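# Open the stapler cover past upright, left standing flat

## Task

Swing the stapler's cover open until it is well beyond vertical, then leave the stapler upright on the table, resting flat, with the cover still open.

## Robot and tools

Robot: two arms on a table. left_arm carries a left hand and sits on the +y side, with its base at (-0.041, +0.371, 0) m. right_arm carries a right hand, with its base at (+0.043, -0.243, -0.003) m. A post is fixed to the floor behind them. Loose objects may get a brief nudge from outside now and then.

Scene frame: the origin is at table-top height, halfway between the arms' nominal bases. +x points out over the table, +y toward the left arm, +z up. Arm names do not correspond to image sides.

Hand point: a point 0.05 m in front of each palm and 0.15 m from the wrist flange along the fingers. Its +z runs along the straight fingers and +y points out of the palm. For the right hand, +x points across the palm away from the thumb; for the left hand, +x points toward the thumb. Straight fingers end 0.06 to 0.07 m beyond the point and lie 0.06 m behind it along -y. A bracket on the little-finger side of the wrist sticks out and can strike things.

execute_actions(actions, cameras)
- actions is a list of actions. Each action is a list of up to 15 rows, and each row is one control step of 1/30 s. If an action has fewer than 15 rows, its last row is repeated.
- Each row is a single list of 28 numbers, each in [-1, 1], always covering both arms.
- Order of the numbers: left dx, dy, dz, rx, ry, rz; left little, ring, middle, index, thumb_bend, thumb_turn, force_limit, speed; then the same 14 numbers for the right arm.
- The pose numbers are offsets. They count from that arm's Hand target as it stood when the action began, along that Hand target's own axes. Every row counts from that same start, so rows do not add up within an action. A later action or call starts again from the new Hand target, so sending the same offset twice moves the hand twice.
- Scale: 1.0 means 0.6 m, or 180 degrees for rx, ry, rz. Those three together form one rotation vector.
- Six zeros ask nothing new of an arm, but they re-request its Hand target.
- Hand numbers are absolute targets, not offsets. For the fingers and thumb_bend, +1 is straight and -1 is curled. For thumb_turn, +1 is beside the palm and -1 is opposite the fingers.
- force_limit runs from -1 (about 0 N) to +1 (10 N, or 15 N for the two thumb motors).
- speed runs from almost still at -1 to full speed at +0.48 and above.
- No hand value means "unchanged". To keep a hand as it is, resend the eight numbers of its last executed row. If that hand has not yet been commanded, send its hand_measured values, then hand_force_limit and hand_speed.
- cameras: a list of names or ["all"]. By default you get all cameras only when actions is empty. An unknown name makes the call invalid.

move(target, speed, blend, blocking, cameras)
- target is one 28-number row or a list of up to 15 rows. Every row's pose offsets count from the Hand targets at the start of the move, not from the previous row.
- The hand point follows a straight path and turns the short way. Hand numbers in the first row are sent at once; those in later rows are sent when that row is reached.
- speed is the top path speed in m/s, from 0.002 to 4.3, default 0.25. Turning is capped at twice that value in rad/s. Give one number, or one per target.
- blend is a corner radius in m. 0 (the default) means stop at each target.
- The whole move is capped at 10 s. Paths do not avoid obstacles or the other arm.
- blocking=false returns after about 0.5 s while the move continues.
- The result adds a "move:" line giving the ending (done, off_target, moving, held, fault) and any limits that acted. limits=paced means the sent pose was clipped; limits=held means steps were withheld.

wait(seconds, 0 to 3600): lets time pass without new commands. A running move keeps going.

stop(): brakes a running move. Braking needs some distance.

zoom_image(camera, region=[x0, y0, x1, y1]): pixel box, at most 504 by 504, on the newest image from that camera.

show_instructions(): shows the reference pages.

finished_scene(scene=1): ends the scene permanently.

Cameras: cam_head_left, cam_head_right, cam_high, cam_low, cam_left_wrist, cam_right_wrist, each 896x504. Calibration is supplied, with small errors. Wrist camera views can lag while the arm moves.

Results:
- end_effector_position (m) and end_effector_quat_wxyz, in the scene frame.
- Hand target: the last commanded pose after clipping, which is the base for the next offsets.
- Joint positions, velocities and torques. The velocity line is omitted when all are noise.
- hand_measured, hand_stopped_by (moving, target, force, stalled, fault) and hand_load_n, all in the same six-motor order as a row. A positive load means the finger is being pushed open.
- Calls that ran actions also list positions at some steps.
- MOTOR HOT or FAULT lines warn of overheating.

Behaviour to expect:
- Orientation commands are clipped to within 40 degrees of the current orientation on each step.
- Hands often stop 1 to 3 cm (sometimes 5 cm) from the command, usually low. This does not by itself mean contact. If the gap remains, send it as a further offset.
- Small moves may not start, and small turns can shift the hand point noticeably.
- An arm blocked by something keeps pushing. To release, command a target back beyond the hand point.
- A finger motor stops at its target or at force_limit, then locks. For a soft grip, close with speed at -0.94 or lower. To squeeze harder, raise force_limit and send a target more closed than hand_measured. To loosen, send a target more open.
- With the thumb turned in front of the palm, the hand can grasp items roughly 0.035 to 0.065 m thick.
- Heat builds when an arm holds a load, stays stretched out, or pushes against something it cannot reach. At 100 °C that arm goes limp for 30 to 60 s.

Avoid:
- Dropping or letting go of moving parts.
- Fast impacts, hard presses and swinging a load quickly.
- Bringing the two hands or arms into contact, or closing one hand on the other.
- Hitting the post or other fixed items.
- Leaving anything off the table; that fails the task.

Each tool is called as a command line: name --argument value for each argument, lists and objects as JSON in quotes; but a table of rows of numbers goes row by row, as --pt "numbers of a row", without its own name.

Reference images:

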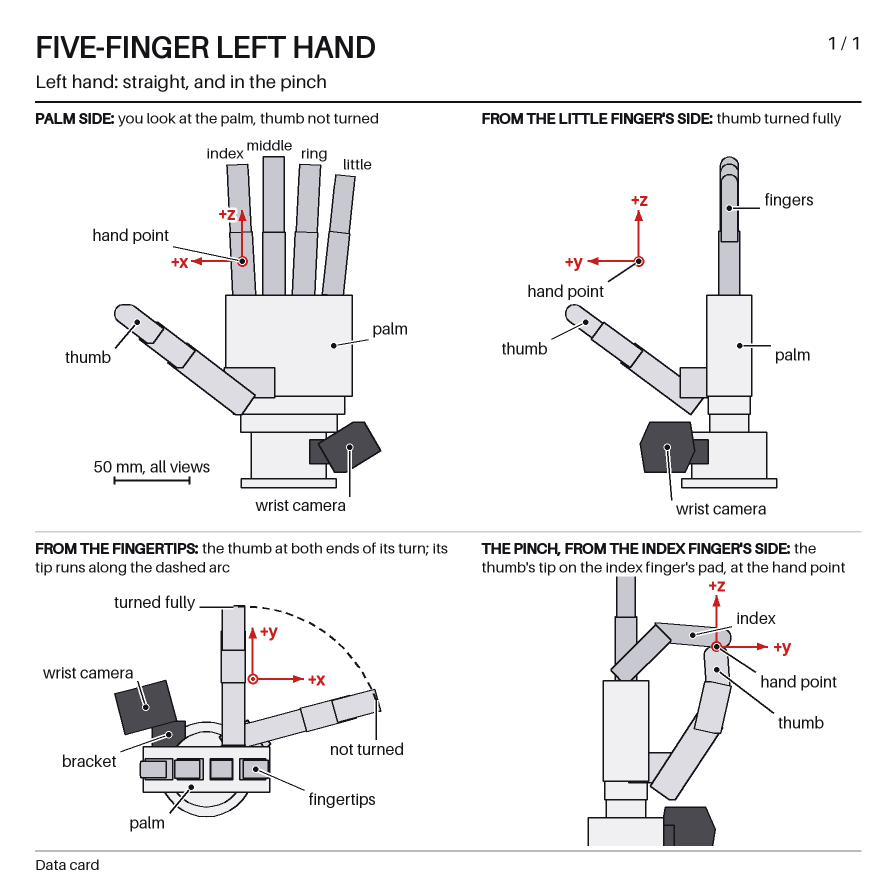

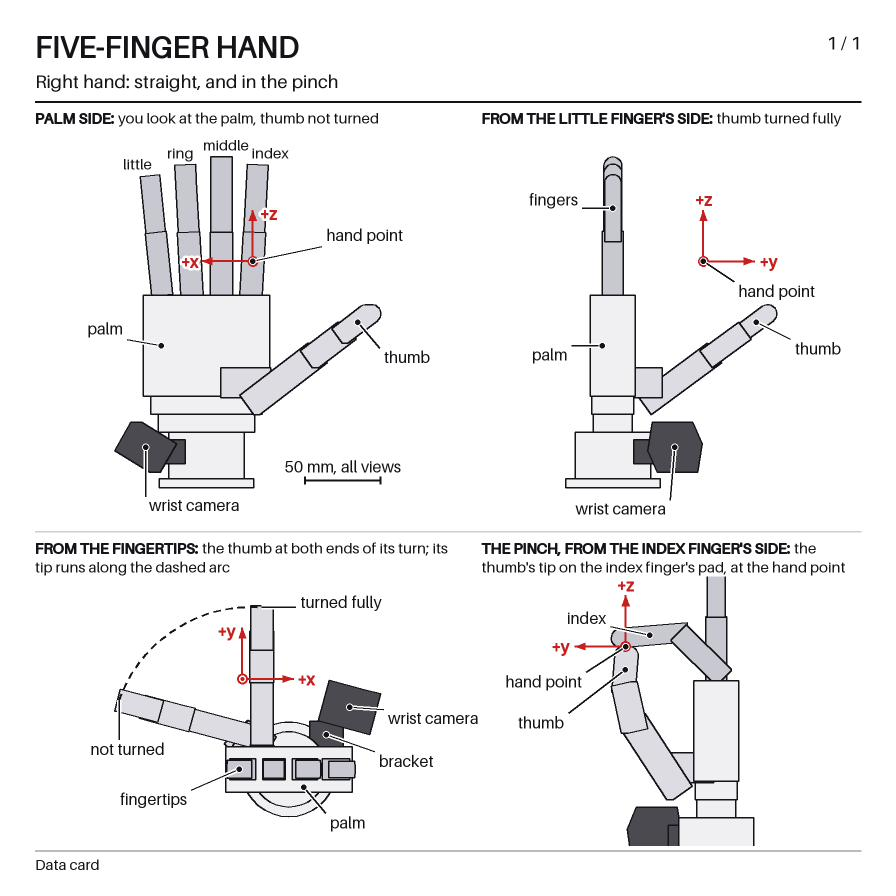

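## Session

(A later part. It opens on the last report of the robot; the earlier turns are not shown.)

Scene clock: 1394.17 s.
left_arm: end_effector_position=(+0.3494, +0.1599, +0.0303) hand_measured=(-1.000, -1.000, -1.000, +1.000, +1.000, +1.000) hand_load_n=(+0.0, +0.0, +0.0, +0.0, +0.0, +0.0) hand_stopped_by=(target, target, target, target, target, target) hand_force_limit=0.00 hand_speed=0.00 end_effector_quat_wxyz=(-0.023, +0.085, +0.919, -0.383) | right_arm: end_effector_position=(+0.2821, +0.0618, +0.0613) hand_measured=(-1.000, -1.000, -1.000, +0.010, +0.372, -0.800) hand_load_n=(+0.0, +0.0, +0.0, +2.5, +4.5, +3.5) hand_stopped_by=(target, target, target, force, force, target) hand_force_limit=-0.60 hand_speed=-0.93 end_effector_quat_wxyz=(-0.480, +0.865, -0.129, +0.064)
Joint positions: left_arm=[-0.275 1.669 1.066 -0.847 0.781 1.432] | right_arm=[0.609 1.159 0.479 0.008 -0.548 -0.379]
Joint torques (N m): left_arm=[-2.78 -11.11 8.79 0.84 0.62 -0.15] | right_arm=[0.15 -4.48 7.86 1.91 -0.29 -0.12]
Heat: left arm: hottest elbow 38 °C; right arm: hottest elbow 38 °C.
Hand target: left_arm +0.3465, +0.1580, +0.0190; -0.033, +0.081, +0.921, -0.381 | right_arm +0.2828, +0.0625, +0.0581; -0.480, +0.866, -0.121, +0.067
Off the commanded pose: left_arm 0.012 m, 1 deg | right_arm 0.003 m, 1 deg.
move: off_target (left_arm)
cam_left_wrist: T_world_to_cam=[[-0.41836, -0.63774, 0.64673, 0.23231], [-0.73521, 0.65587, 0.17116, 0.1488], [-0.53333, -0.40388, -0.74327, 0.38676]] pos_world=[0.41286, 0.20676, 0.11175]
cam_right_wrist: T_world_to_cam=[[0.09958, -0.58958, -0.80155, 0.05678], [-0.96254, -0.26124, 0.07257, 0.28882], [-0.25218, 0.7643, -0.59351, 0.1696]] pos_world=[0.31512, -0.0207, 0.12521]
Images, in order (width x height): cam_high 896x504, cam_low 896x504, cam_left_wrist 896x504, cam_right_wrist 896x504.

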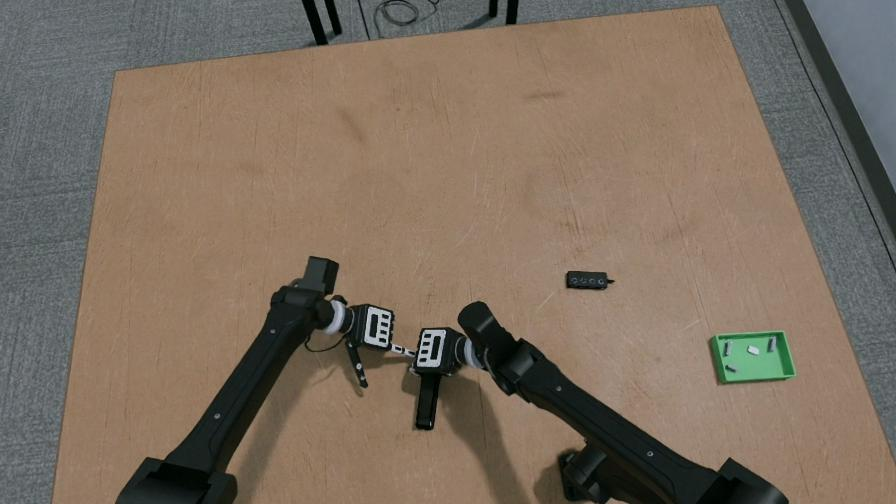

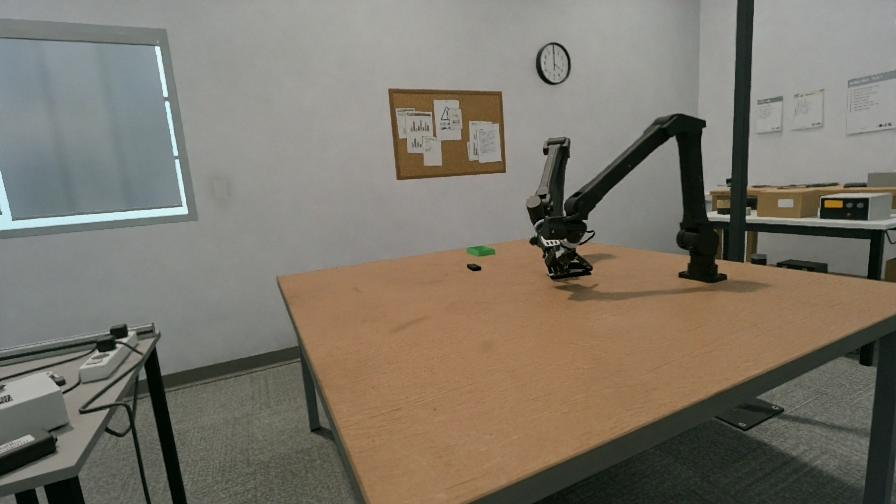

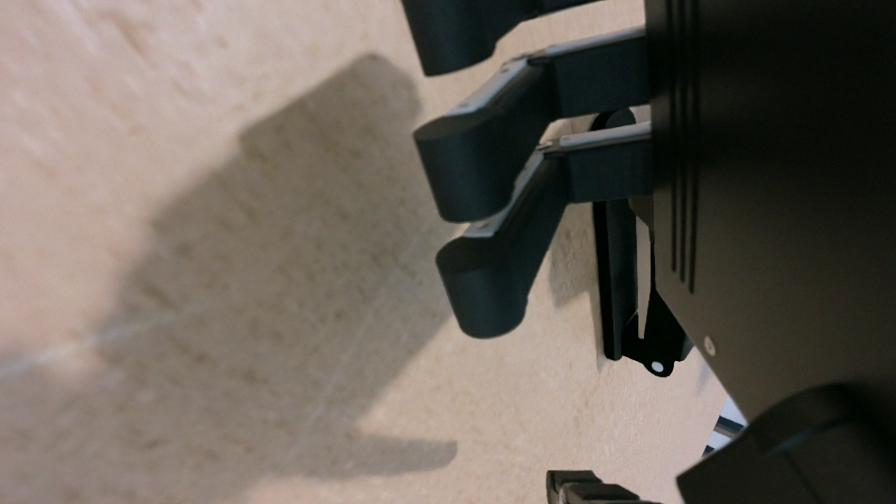

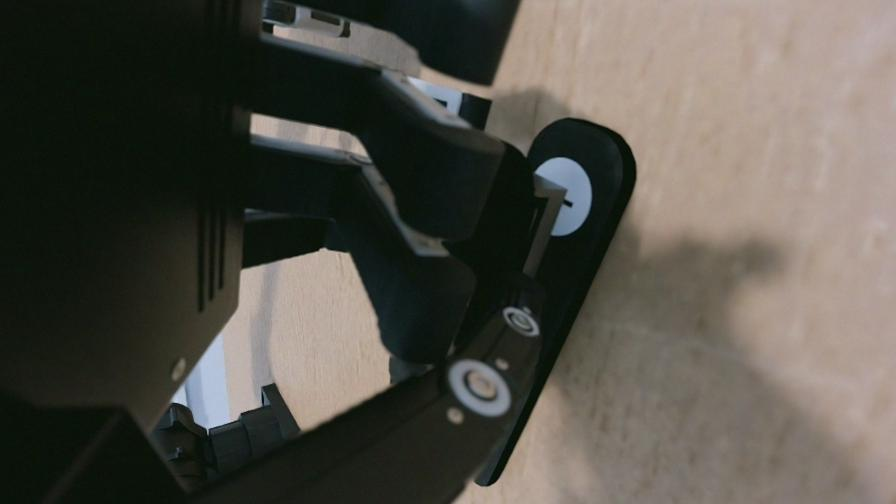

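zoom_image --camera "cam_left_wrist" --region '[520, 80, 720, 400]'

zoom_image --camera "cam_right_wrist" --region '[400, 50, 660, 250]'

Scaled by 1.575 from the camera's image (finer frame: 1280x720).

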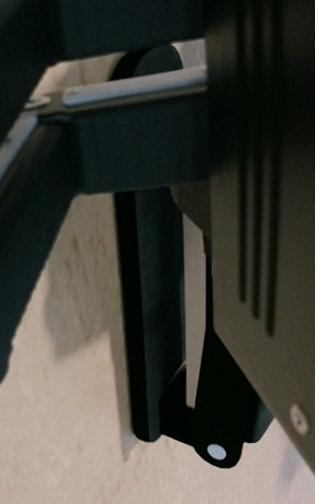

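Scaled by 1.938 from the camera's image (finer frame: 1280x720).

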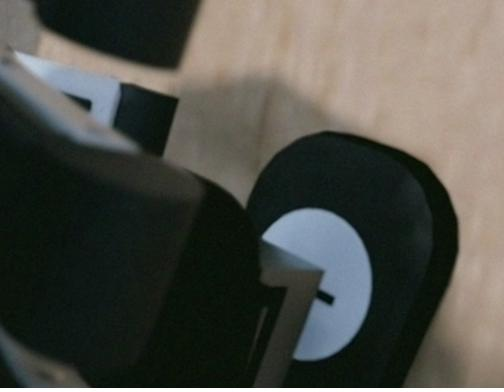

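move --target '[0.0093,-0.036,0.0242,0,0,0,-1,-1,-1,1,1,1,0,0,0,0,0,0,0,0,-1,-1,-1,-0.1,0.15,-0.8,-0.6,-0.93]' --speed 0.03 --cameras '["cam_left_wrist","cam_low","cam_right_wrist"]'

zoom_image --camera "cam_low" --region '[520, 220, 620, 290]'

zoom_image --camera "cam_right_wrist" --region '[400, 50, 660, 250]'

Scene clock: 1419.57 s.
left_arm: end_effector_position=(+0.3392, +0.1377, +0.0269) hand_measured=(-1.000, -1.000, -1.000, +1.000, +1.000, +1.000) hand_load_n=(+0.0, +0.0, +0.0, -0.5, +0.0, +0.0) hand_stopped_by=(target, target, target, target, target, target) hand_force_limit=0.00 hand_speed=0.00 end_effector_quat_wxyz=(-0.031, +0.081, +0.920, -0.381) | right_arm: end_effector_position=(+0.2821, +0.0618, +0.0613) hand_measured=(-1.000, -1.000, -1.000, +0.010, +0.372, -0.800) hand_load_n=(+0.0, +0.0, +0.0, +2.5, +4.5, +3.5) hand_stopped_by=(target, target, target, force, force, target) hand_force_limit=-0.60 hand_speed=-0.93 end_effector_quat_wxyz=(-0.480, +0.865, -0.129, +0.064)
Joint positions: left_arm=[-0.329 1.669 1.053 -0.798 0.772 1.354] | right_arm=[0.609 1.159 0.479 0.008 -0.548 -0.379]
Joint torques (N m): left_arm=[-3.25 -13.33 8.43 0.84 0.66 -0.25] | right_arm=[-0.56 -4.89 7.94 2.07 -0.31 -0.14]
Heat: left arm: hottest elbow 36 °C; right arm: hottest elbow 38 °C.
Hand target: left_arm +0.3365, +0.1339, +0.0240; -0.033, +0.081, +0.921, -0.381 | right_arm +0.2828, +0.0625, +0.0581; -0.480, +0.866, -0.121, +0.067
Off the commanded pose: left_arm 0.006 m, 0 deg | right_arm 0.003 m, 1 deg.
move: done
cam_left_wrist: T_world_to_cam=[[-0.40597, -0.64271, 0.6497, 0.21247], [-0.73345, 0.65325, 0.18792, 0.15577], [-0.5452, -0.40024, -0.7366, 0.37318]] pos_world=[0.40396, 0.18416, 0.10757]
cam_right_wrist: T_world_to_cam=[[0.09958, -0.58958, -0.80155, 0.05678], [-0.96254, -0.26124, 0.07257, 0.28882], [-0.25218, 0.7643, -0.59351, 0.1696]] pos_world=[0.31512, -0.0207, 0.12521]
Images, in order (width x height): cam_low 896x504, cam_left_wrist 896x504, cam_right_wrist 896x504.

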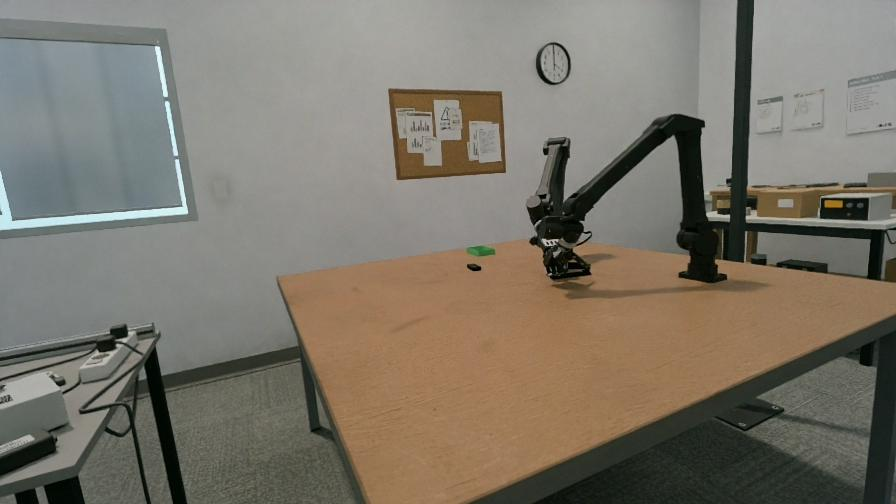

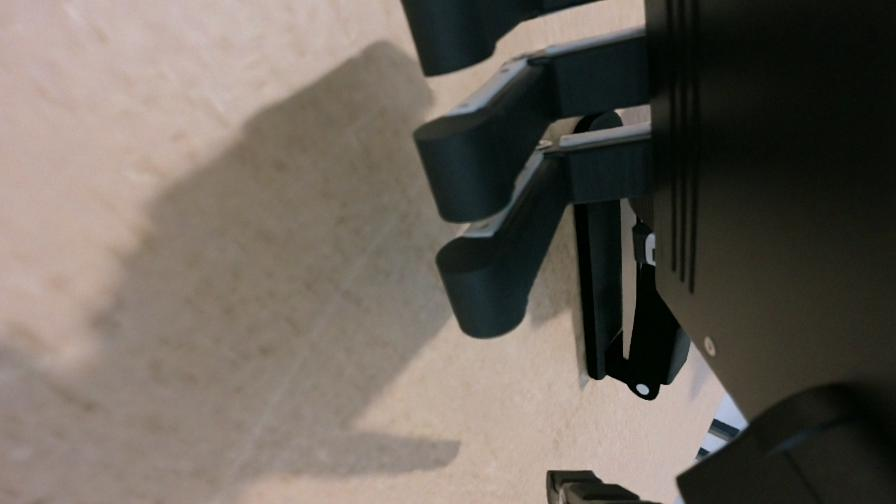

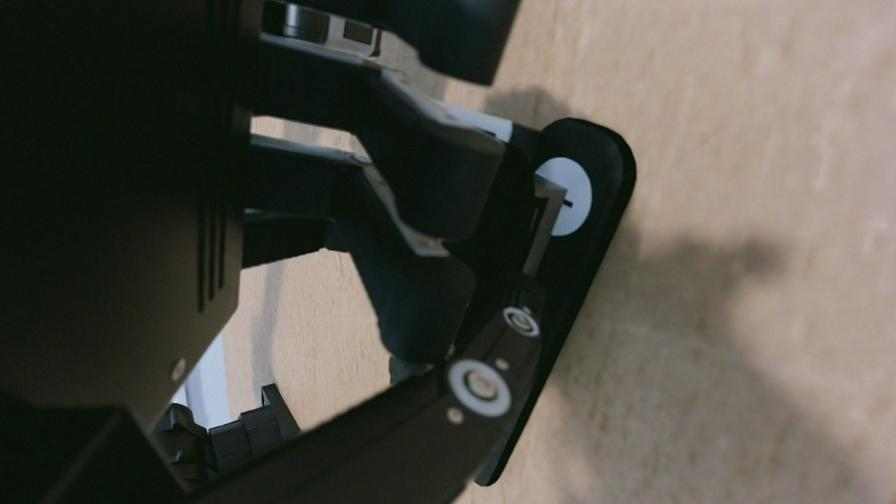

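Scaled by 5.040 from the camera's image (finer frame: 1280x720).

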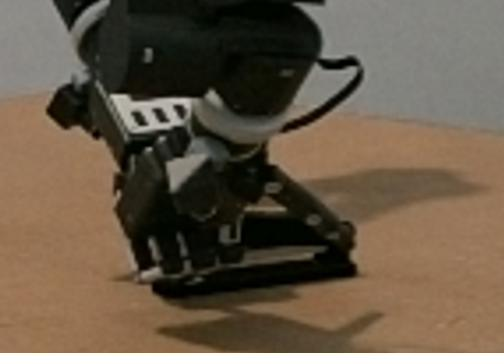

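Scaled by 1.938 from the camera's image (finer frame: 1280x720).

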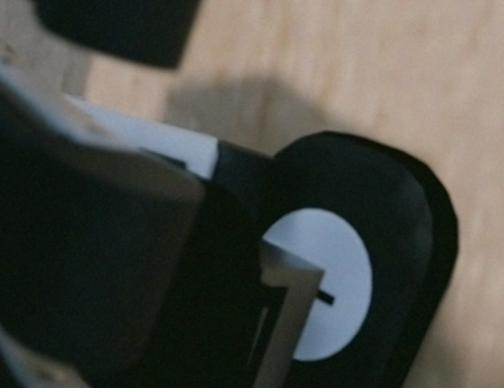

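move --target '[0.0118,-0.013,0.009,0,0,0,-1,-1,-1,1,1,1,0,0,0,0,0,0,0,0,-1,-1,-1,-0.1,0.15,-0.8,-0.6,-0.93]' --speed 0.03 --cameras '["cam_left_wrist","cam_low","cam_right_wrist"]'

zoom_image --camera "cam_right_wrist" --region '[400, 50, 660, 250]'

Scene clock: 1435.70 s.
left_arm: end_effector_position=(+0.3362, +0.1358, +0.0255) hand_measured=(-1.000, -1.000, -1.000, +1.000, +1.000, +1.000) hand_load_n=(+0.0, +0.0, +0.0, -1.5, +0.0, +0.0) hand_stopped_by=(target, target, target, target, target, target) hand_force_limit=0.00 hand_speed=0.00 end_effector_quat_wxyz=(-0.028, +0.075, +0.922, -0.379) | right_arm: end_effector_position=(+0.2821, +0.0618, +0.0613) hand_measured=(-1.000, -1.000, -1.000, +0.010, +0.372, -0.800) hand_load_n=(+0.0, +0.0, +0.0, +1.5, +5.0, +3.5) hand_stopped_by=(target, target, target, force, force, target) hand_force_limit=-0.60 hand_speed=-0.93 end_effector_quat_wxyz=(-0.480, +0.865, -0.129, +0.064)
Joint positions: left_arm=[-0.337 1.661 1.039 -0.775 0.764 1.328] | right_arm=[0.609 1.159 0.479 0.008 -0.548 -0.379]
Joint torques (N m): left_arm=[-4.84 -14.45 8.02 1.24 0.84 -0.23] | right_arm=[-0.21 -4.95 7.99 1.87 -0.29 -0.19]
Heat: left arm: hottest elbow 35 °C; right arm: hottest elbow 38 °C.
Hand target: left_arm +0.3280, +0.1259, +0.0256; -0.033, +0.081, +0.921, -0.381 | right_arm +0.2829, +0.0626, +0.0582; -0.480, +0.866, -0.121, +0.067
Off the commanded pose: left_arm 0.013 m, 1 deg | right_arm 0.003 m, 1 deg.
move: off_target (left_arm)
cam_left_wrist: T_world_to_cam=[[-0.39797, -0.65139, 0.646, 0.20947], [-0.74149, 0.64302, 0.19159, 0.1591], [-0.5402, -0.40276, -0.7389, 0.36846]] pos_world=[0.40037, 0.18254, 0.10646]
cam_right_wrist: T_world_to_cam=[[0.09958, -0.58958, -0.80155, 0.05678], [-0.96254, -0.26124, 0.07257, 0.28882], [-0.25218, 0.7643, -0.59351, 0.1696]] pos_world=[0.31512, -0.0207, 0.12521]
Images, in order (width x height): cam_low 896x504, cam_left_wrist 896x504, cam_right_wrist 896x504.

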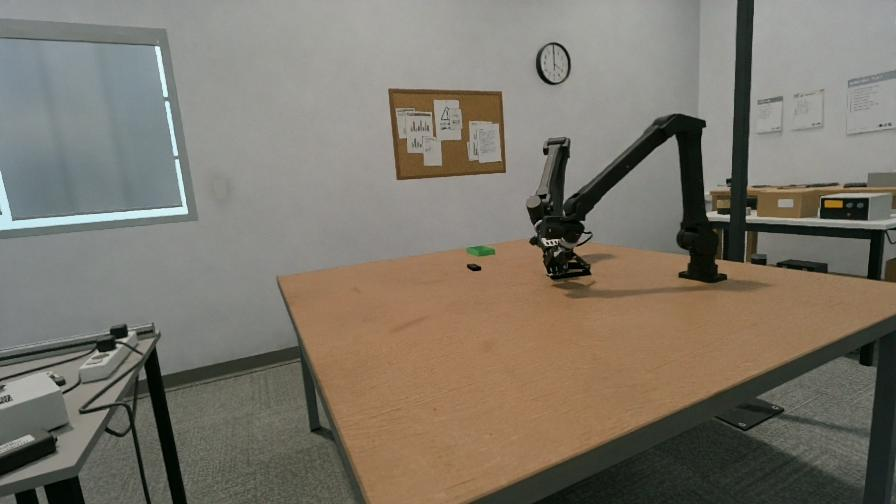

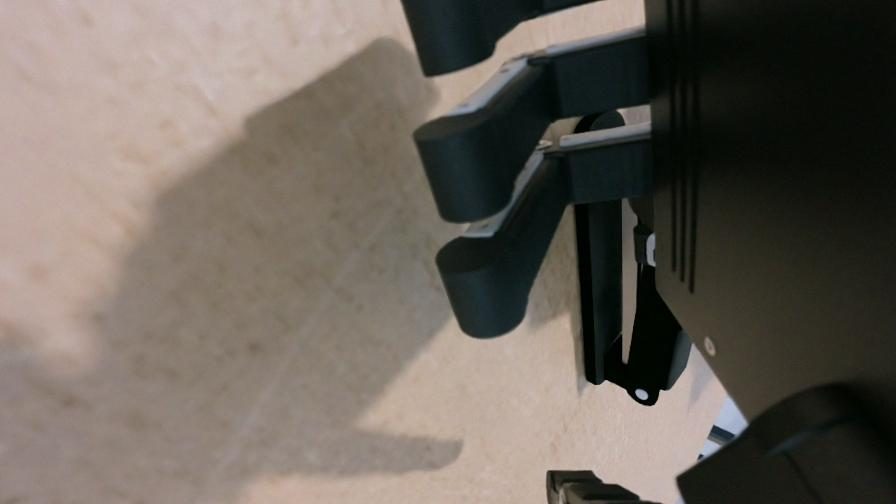

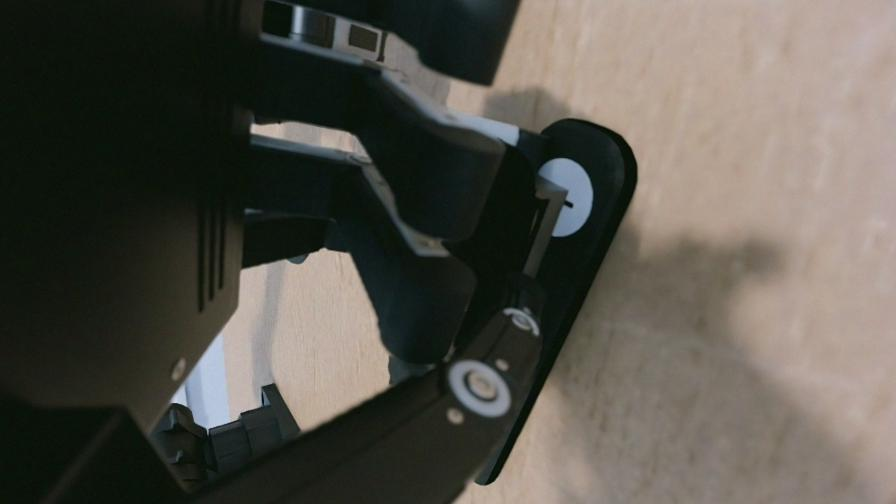

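Scaled by 1.938 from the camera's image (finer frame: 1280x720).

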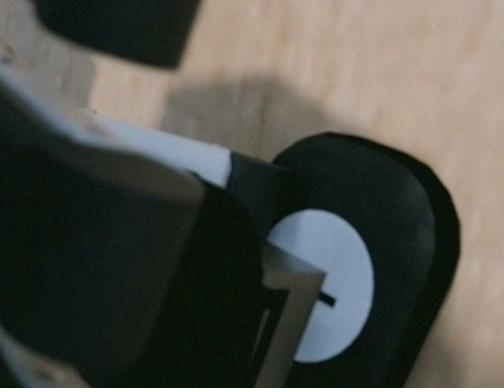

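move --target '[-0.0114,0.0298,-0.0039,0,0,0,-1,-1,-1,1,1,1,0,0,0,0,0,0,0,0,-1,-1,-1,-0.1,0.15,-0.8,-0.6,-0.93]' --speed 0.03 --cameras '["cam_left_wrist","cam_low","cam_right_wrist"]'

zoom_image --camera "cam_right_wrist" --region '[400, 50, 660, 250]'

zoom_image --camera "cam_low" --region '[520, 220, 620, 290]'

Scene clock: 1456.00 s.
left_arm: end_effector_position=(+0.3379, +0.1364, +0.0254) hand_measured=(-1.000, -1.000, -1.000, +1.000, +1.000, +1.000) hand_load_n=(+0.0, +0.5, +0.0, -0.5, +0.0, +0.0) hand_stopped_by=(target, target, target, target, target, target) hand_force_limit=0.00 hand_speed=0.00 end_effector_quat_wxyz=(-0.024, +0.084, +0.921, -0.381) | right_arm: end_effector_position=(+0.2821, +0.0618, +0.0613) hand_measured=(-1.000, -1.000, -1.000, +0.010, +0.372, -0.800) hand_load_n=(+0.0, +0.0, +0.0, +2.5, +5.0, +3.5) hand_stopped_by=(target, target, target, force, force, target) hand_force_limit=-0.60 hand_speed=-0.93 end_effector_quat_wxyz=(-0.480, +0.865, -0.129, +0.064)
Joint positions: left_arm=[-0.335 1.661 1.039 -0.775 0.767 1.35] | right_arm=[0.609 1.159 0.479 0.008 -0.548 -0.379]
Joint torques (N m): left_arm=[-1.79 -11.99 8.65 0.65 0.93 0] | right_arm=[-0.79 -4.95 8.03 1.8 -0.28 -0.17]
Heat: left arm: hottest elbow 36 °C; right arm: hottest elbow 38 °C.
Hand target: left_arm +0.3372, +0.1388, +0.0146; -0.033, +0.081, +0.921, -0.381 | right_arm +0.2829, +0.0626, +0.0582; -0.480, +0.866, -0.121, +0.067
Off the commanded pose: left_arm 0.011 m, 1 deg | right_arm 0.003 m, 1 deg.
move: off_target (left_arm)
cam_left_wrist: T_world_to_cam=[[-0.4162, -0.64212, 0.64379, 0.21563], [-0.73505, 0.65437, 0.17748, 0.15659], [-0.53524, -0.39935, -0.74434, 0.36752]] pos_world=[0.40155, 0.18276, 0.10695]
cam_right_wrist: T_world_to_cam=[[0.09958, -0.58958, -0.80155, 0.05678], [-0.96254, -0.26124, 0.07257, 0.28882], [-0.25218, 0.7643, -0.59351, 0.1696]] pos_world=[0.31512, -0.0207, 0.12521]
Images, in order (width x height): cam_low 896x504, cam_left_wrist 896x504, cam_right_wrist 896x504.

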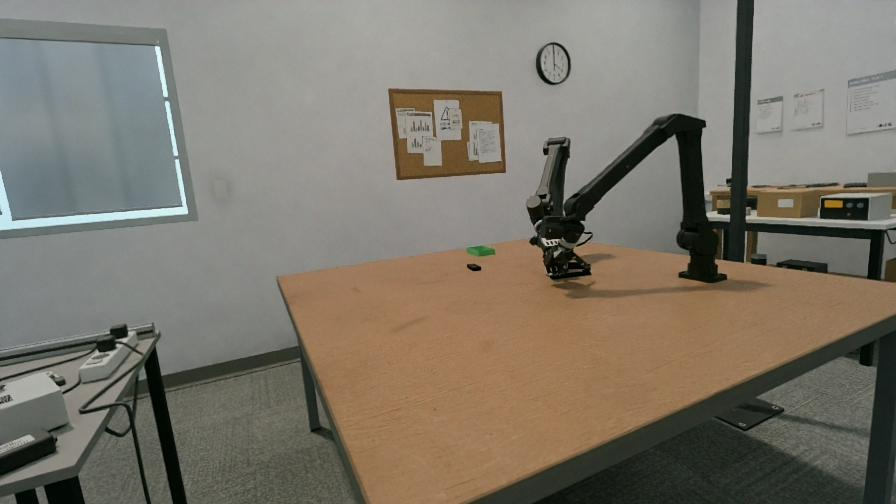

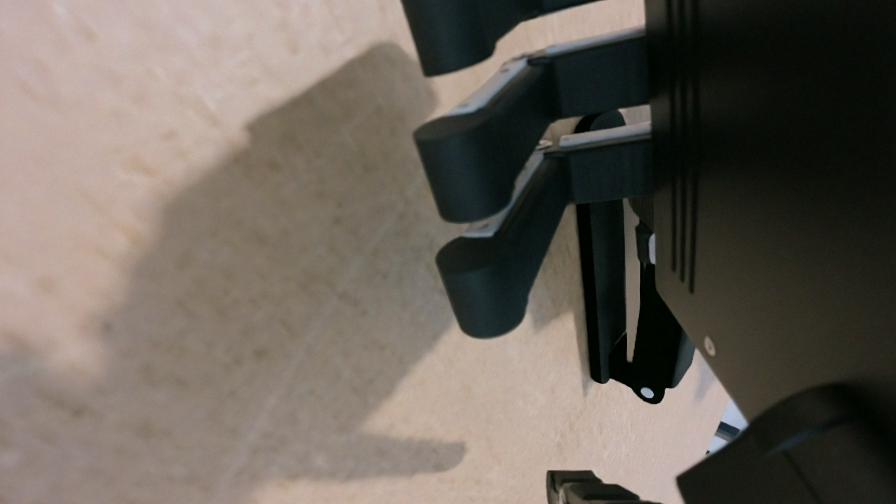

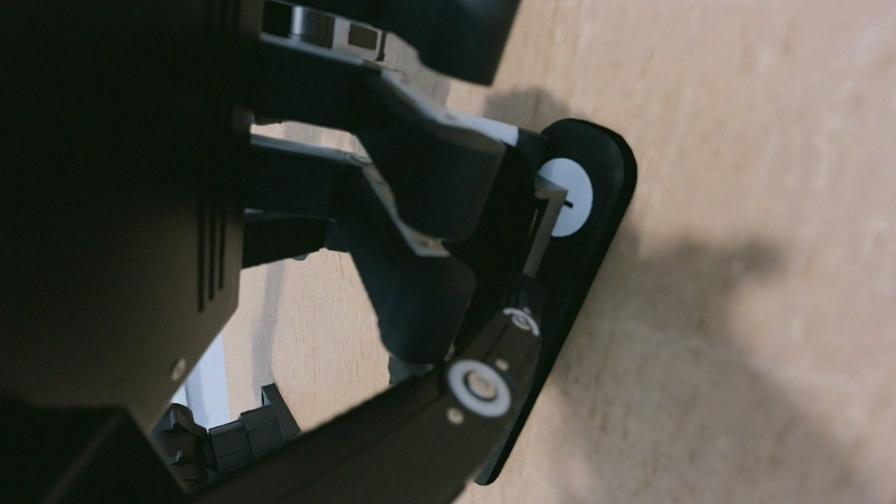

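Scaled by 1.938 from the camera's image (finer frame: 1280x720).

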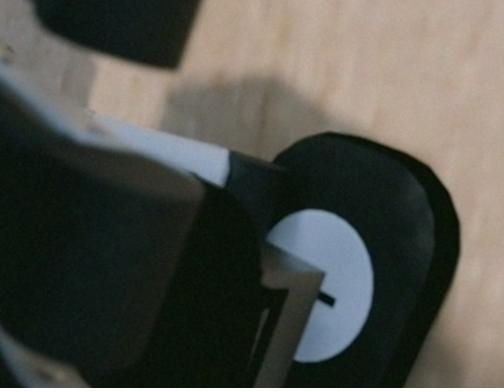

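Scaled by 5.040 from the camera's image (finer frame: 1280x720).

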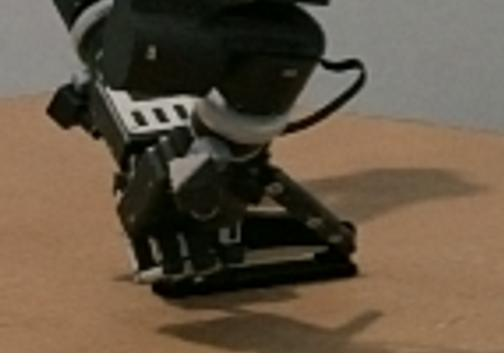

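move --target '[0,0.0118,0.0118,0,0,0,-1,-1,-1,1,1,1,0,0,0,0,0,0,0,0,-1,-1,-1,-0.1,0.15,-0.8,-0.6,-0.93]' --speed 0.05 --cameras '["cam_right_wrist"]'

zoom_image --camera "cam_right_wrist" --region '[400, 50, 660, 250]'

Scene clock: 1463.87 s.
left_arm: end_effector_position=(+0.3380, +0.1372, +0.0232) hand_measured=(-1.000, -1.000, -1.000, +1.000, +1.000, +1.000) hand_load_n=(+0.0, +0.0, +0.0, +0.5, +0.0, -0.5) hand_stopped_by=(target, target, target, target, target, target) hand_force_limit=0.00 hand_speed=0.00 end_effector_quat_wxyz=(-0.024, +0.083, +0.919, -0.384) | right_arm: end_effector_position=(+0.2821, +0.0618, +0.0613) hand_measured=(-1.000, -1.000, -1.000, +0.010, +0.372, -0.800) hand_load_n=(+0.0, -0.5, +0.0, +2.5, +4.5, +3.5) hand_stopped_by=(target, target, target, force, force, target) hand_force_limit=-0.60 hand_speed=-0.93 end_effector_quat_wxyz=(-0.480, +0.865, -0.129, +0.064)
Joint positions: left_arm=[-0.33 1.664 1.034 -0.766 0.775 1.351] | right_arm=[0.609 1.159 0.479 0.008 -0.548 -0.379]
Joint torques (N m): left_arm=[-1.85 -10.81 8.39 1.4 0.68 0.06] | right_arm=[-0.85 -4.42 7.95 1.88 -0.28 -0.18]
Heat: left arm: hottest elbow 36 °C; right arm: hottest elbow 38 °C.
Hand target: left_arm +0.3372, +0.1389, +0.0046; -0.033, +0.081, +0.921, -0.381 | right_arm +0.2829, +0.0626, +0.0582; -0.480, +0.866, -0.121, +0.067
Off the commanded pose: left_arm 0.019 m, 1 deg | right_arm 0.003 m, 1 deg.
move: off_target (left_arm)
cam_right_wrist: T_world_to_cam=[[0.09958, -0.58958, -0.80155, 0.05678], [-0.96254, -0.26124, 0.07257, 0.28882], [-0.25218, 0.7643, -0.59351, 0.1696]] pos_world=[0.31512, -0.0207, 0.12521]

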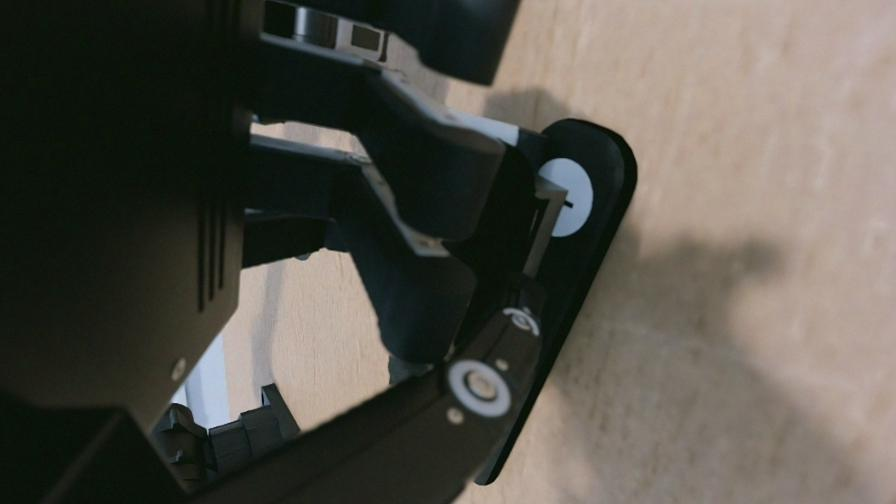

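Scaled by 1.938 from the camera's image (finer frame: 1280x720).

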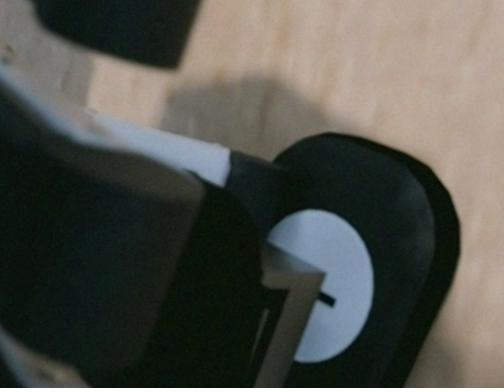

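move --target '[0,0,0,0,0,0,-1,-1,-1,1,1,1,0,0,-0.025,-0.0463,-0.029,0,0.0589,-0.0942,-1,-1,-1,-0.1,0.15,-0.8,-0.6,-0.93]' --speed 0.04 --cameras '["cam_right_wrist","cam_left_wrist","cam_low","cam_high"]'

zoom_image --camera "cam_low" --region '[520, 220, 620, 290]'

Scene clock: 1492.83 s.
left_arm: end_effector_position=(+0.3393, +0.1355, +0.0226) hand_measured=(-1.000, -1.000, -1.000, +1.000, +1.000, +1.000) hand_load_n=(+0.0, +0.5, +0.0, +0.0, +0.0, +0.0) hand_stopped_by=(target, target, target, target, target, target) hand_force_limit=0.00 hand_speed=0.00 end_effector_quat_wxyz=(-0.023, +0.084, +0.918, -0.388) | right_arm: end_effector_position=(+0.2736, +0.0663, +0.0924) hand_measured=(-1.000, -1.000, -1.000, +0.010, +0.372, -0.800) hand_load_n=(+0.0, +0.0, +0.0, +0.0, +2.5, +3.5) hand_stopped_by=(target, target, target, force, force, target) hand_force_limit=-0.60 hand_speed=-0.93 end_effector_quat_wxyz=(-0.455, +0.863, -0.048, +0.217)
Joint positions: left_arm=[-0.33 1.667 1.034 -0.758 0.782 1.351] | right_arm=[0.815 0.956 0.43 -0.001 -0.206 -0.508]
Joint torques (N m): left_arm=[-1.32 -9.99 8.23 0.96 0.5 0.05] | right_arm=[0.79 -3.72 8.94 1.03 0.06 -0.24]
Heat: left arm: hottest elbow 36 °C; right arm: hottest elbow 38 °C.
Hand target: left_arm +0.3372, +0.1389, +0.0046; -0.033, +0.081, +0.921, -0.381 | right_arm +0.2684, +0.0667, +0.0910; -0.452, +0.865, -0.036, +0.217
Off the commanded pose: left_arm 0.018 m, 2 deg | right_arm 0.005 m, 1 deg.
move: done
cam_left_wrist: T_world_to_cam=[[-0.41592, -0.63285, 0.65307, 0.21588], [-0.73647, 0.65569, 0.16636, 0.15917], [-0.5335, -0.41178, -0.7388, 0.36672]] pos_world=[0.40266, 0.18326, 0.10347]
cam_right_wrist: T_world_to_cam=[[0.34319, -0.65926, -0.66902, 0.01087], [-0.93898, -0.25827, -0.22718, 0.30063], [-0.02302, 0.70617, -0.70767, 0.13422]] pos_world=[0.28165, -0.00997, 0.17056]
Images, in order (width x height): cam_high 896x504, cam_low 896x504, cam_left_wrist 896x504, cam_right_wrist 896x504.

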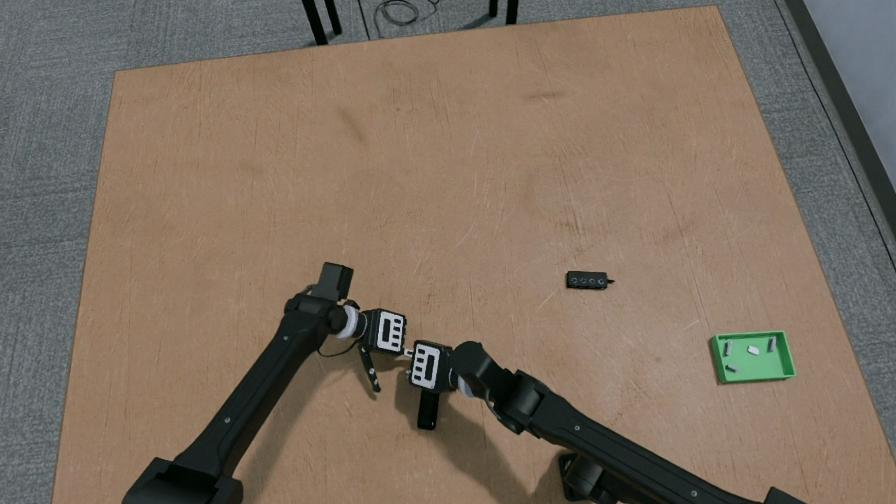

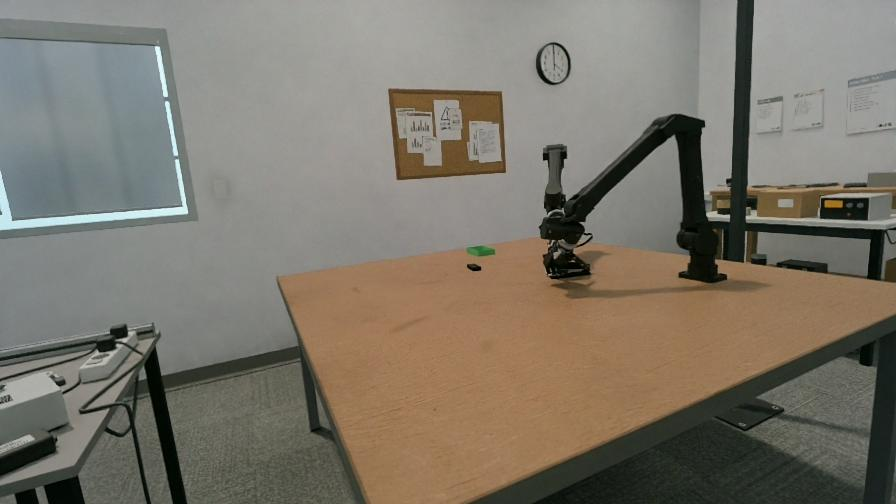

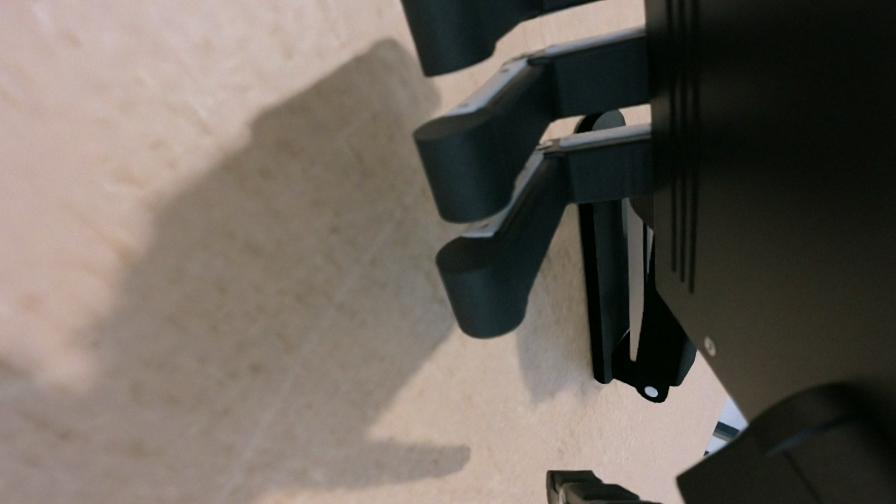

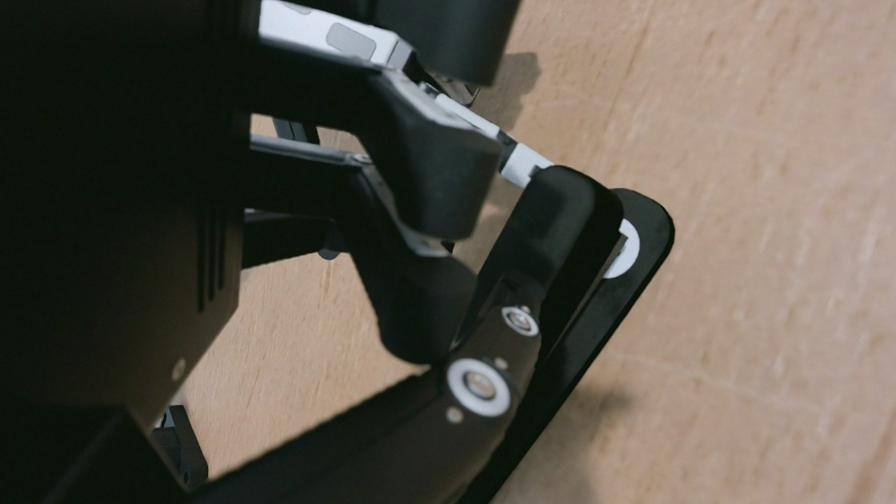

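Scaled by 5.040 from the camera's image (finer frame: 1280x720).

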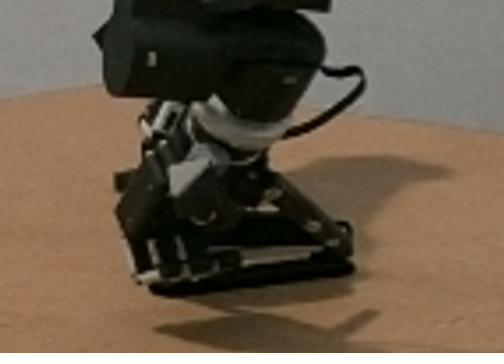

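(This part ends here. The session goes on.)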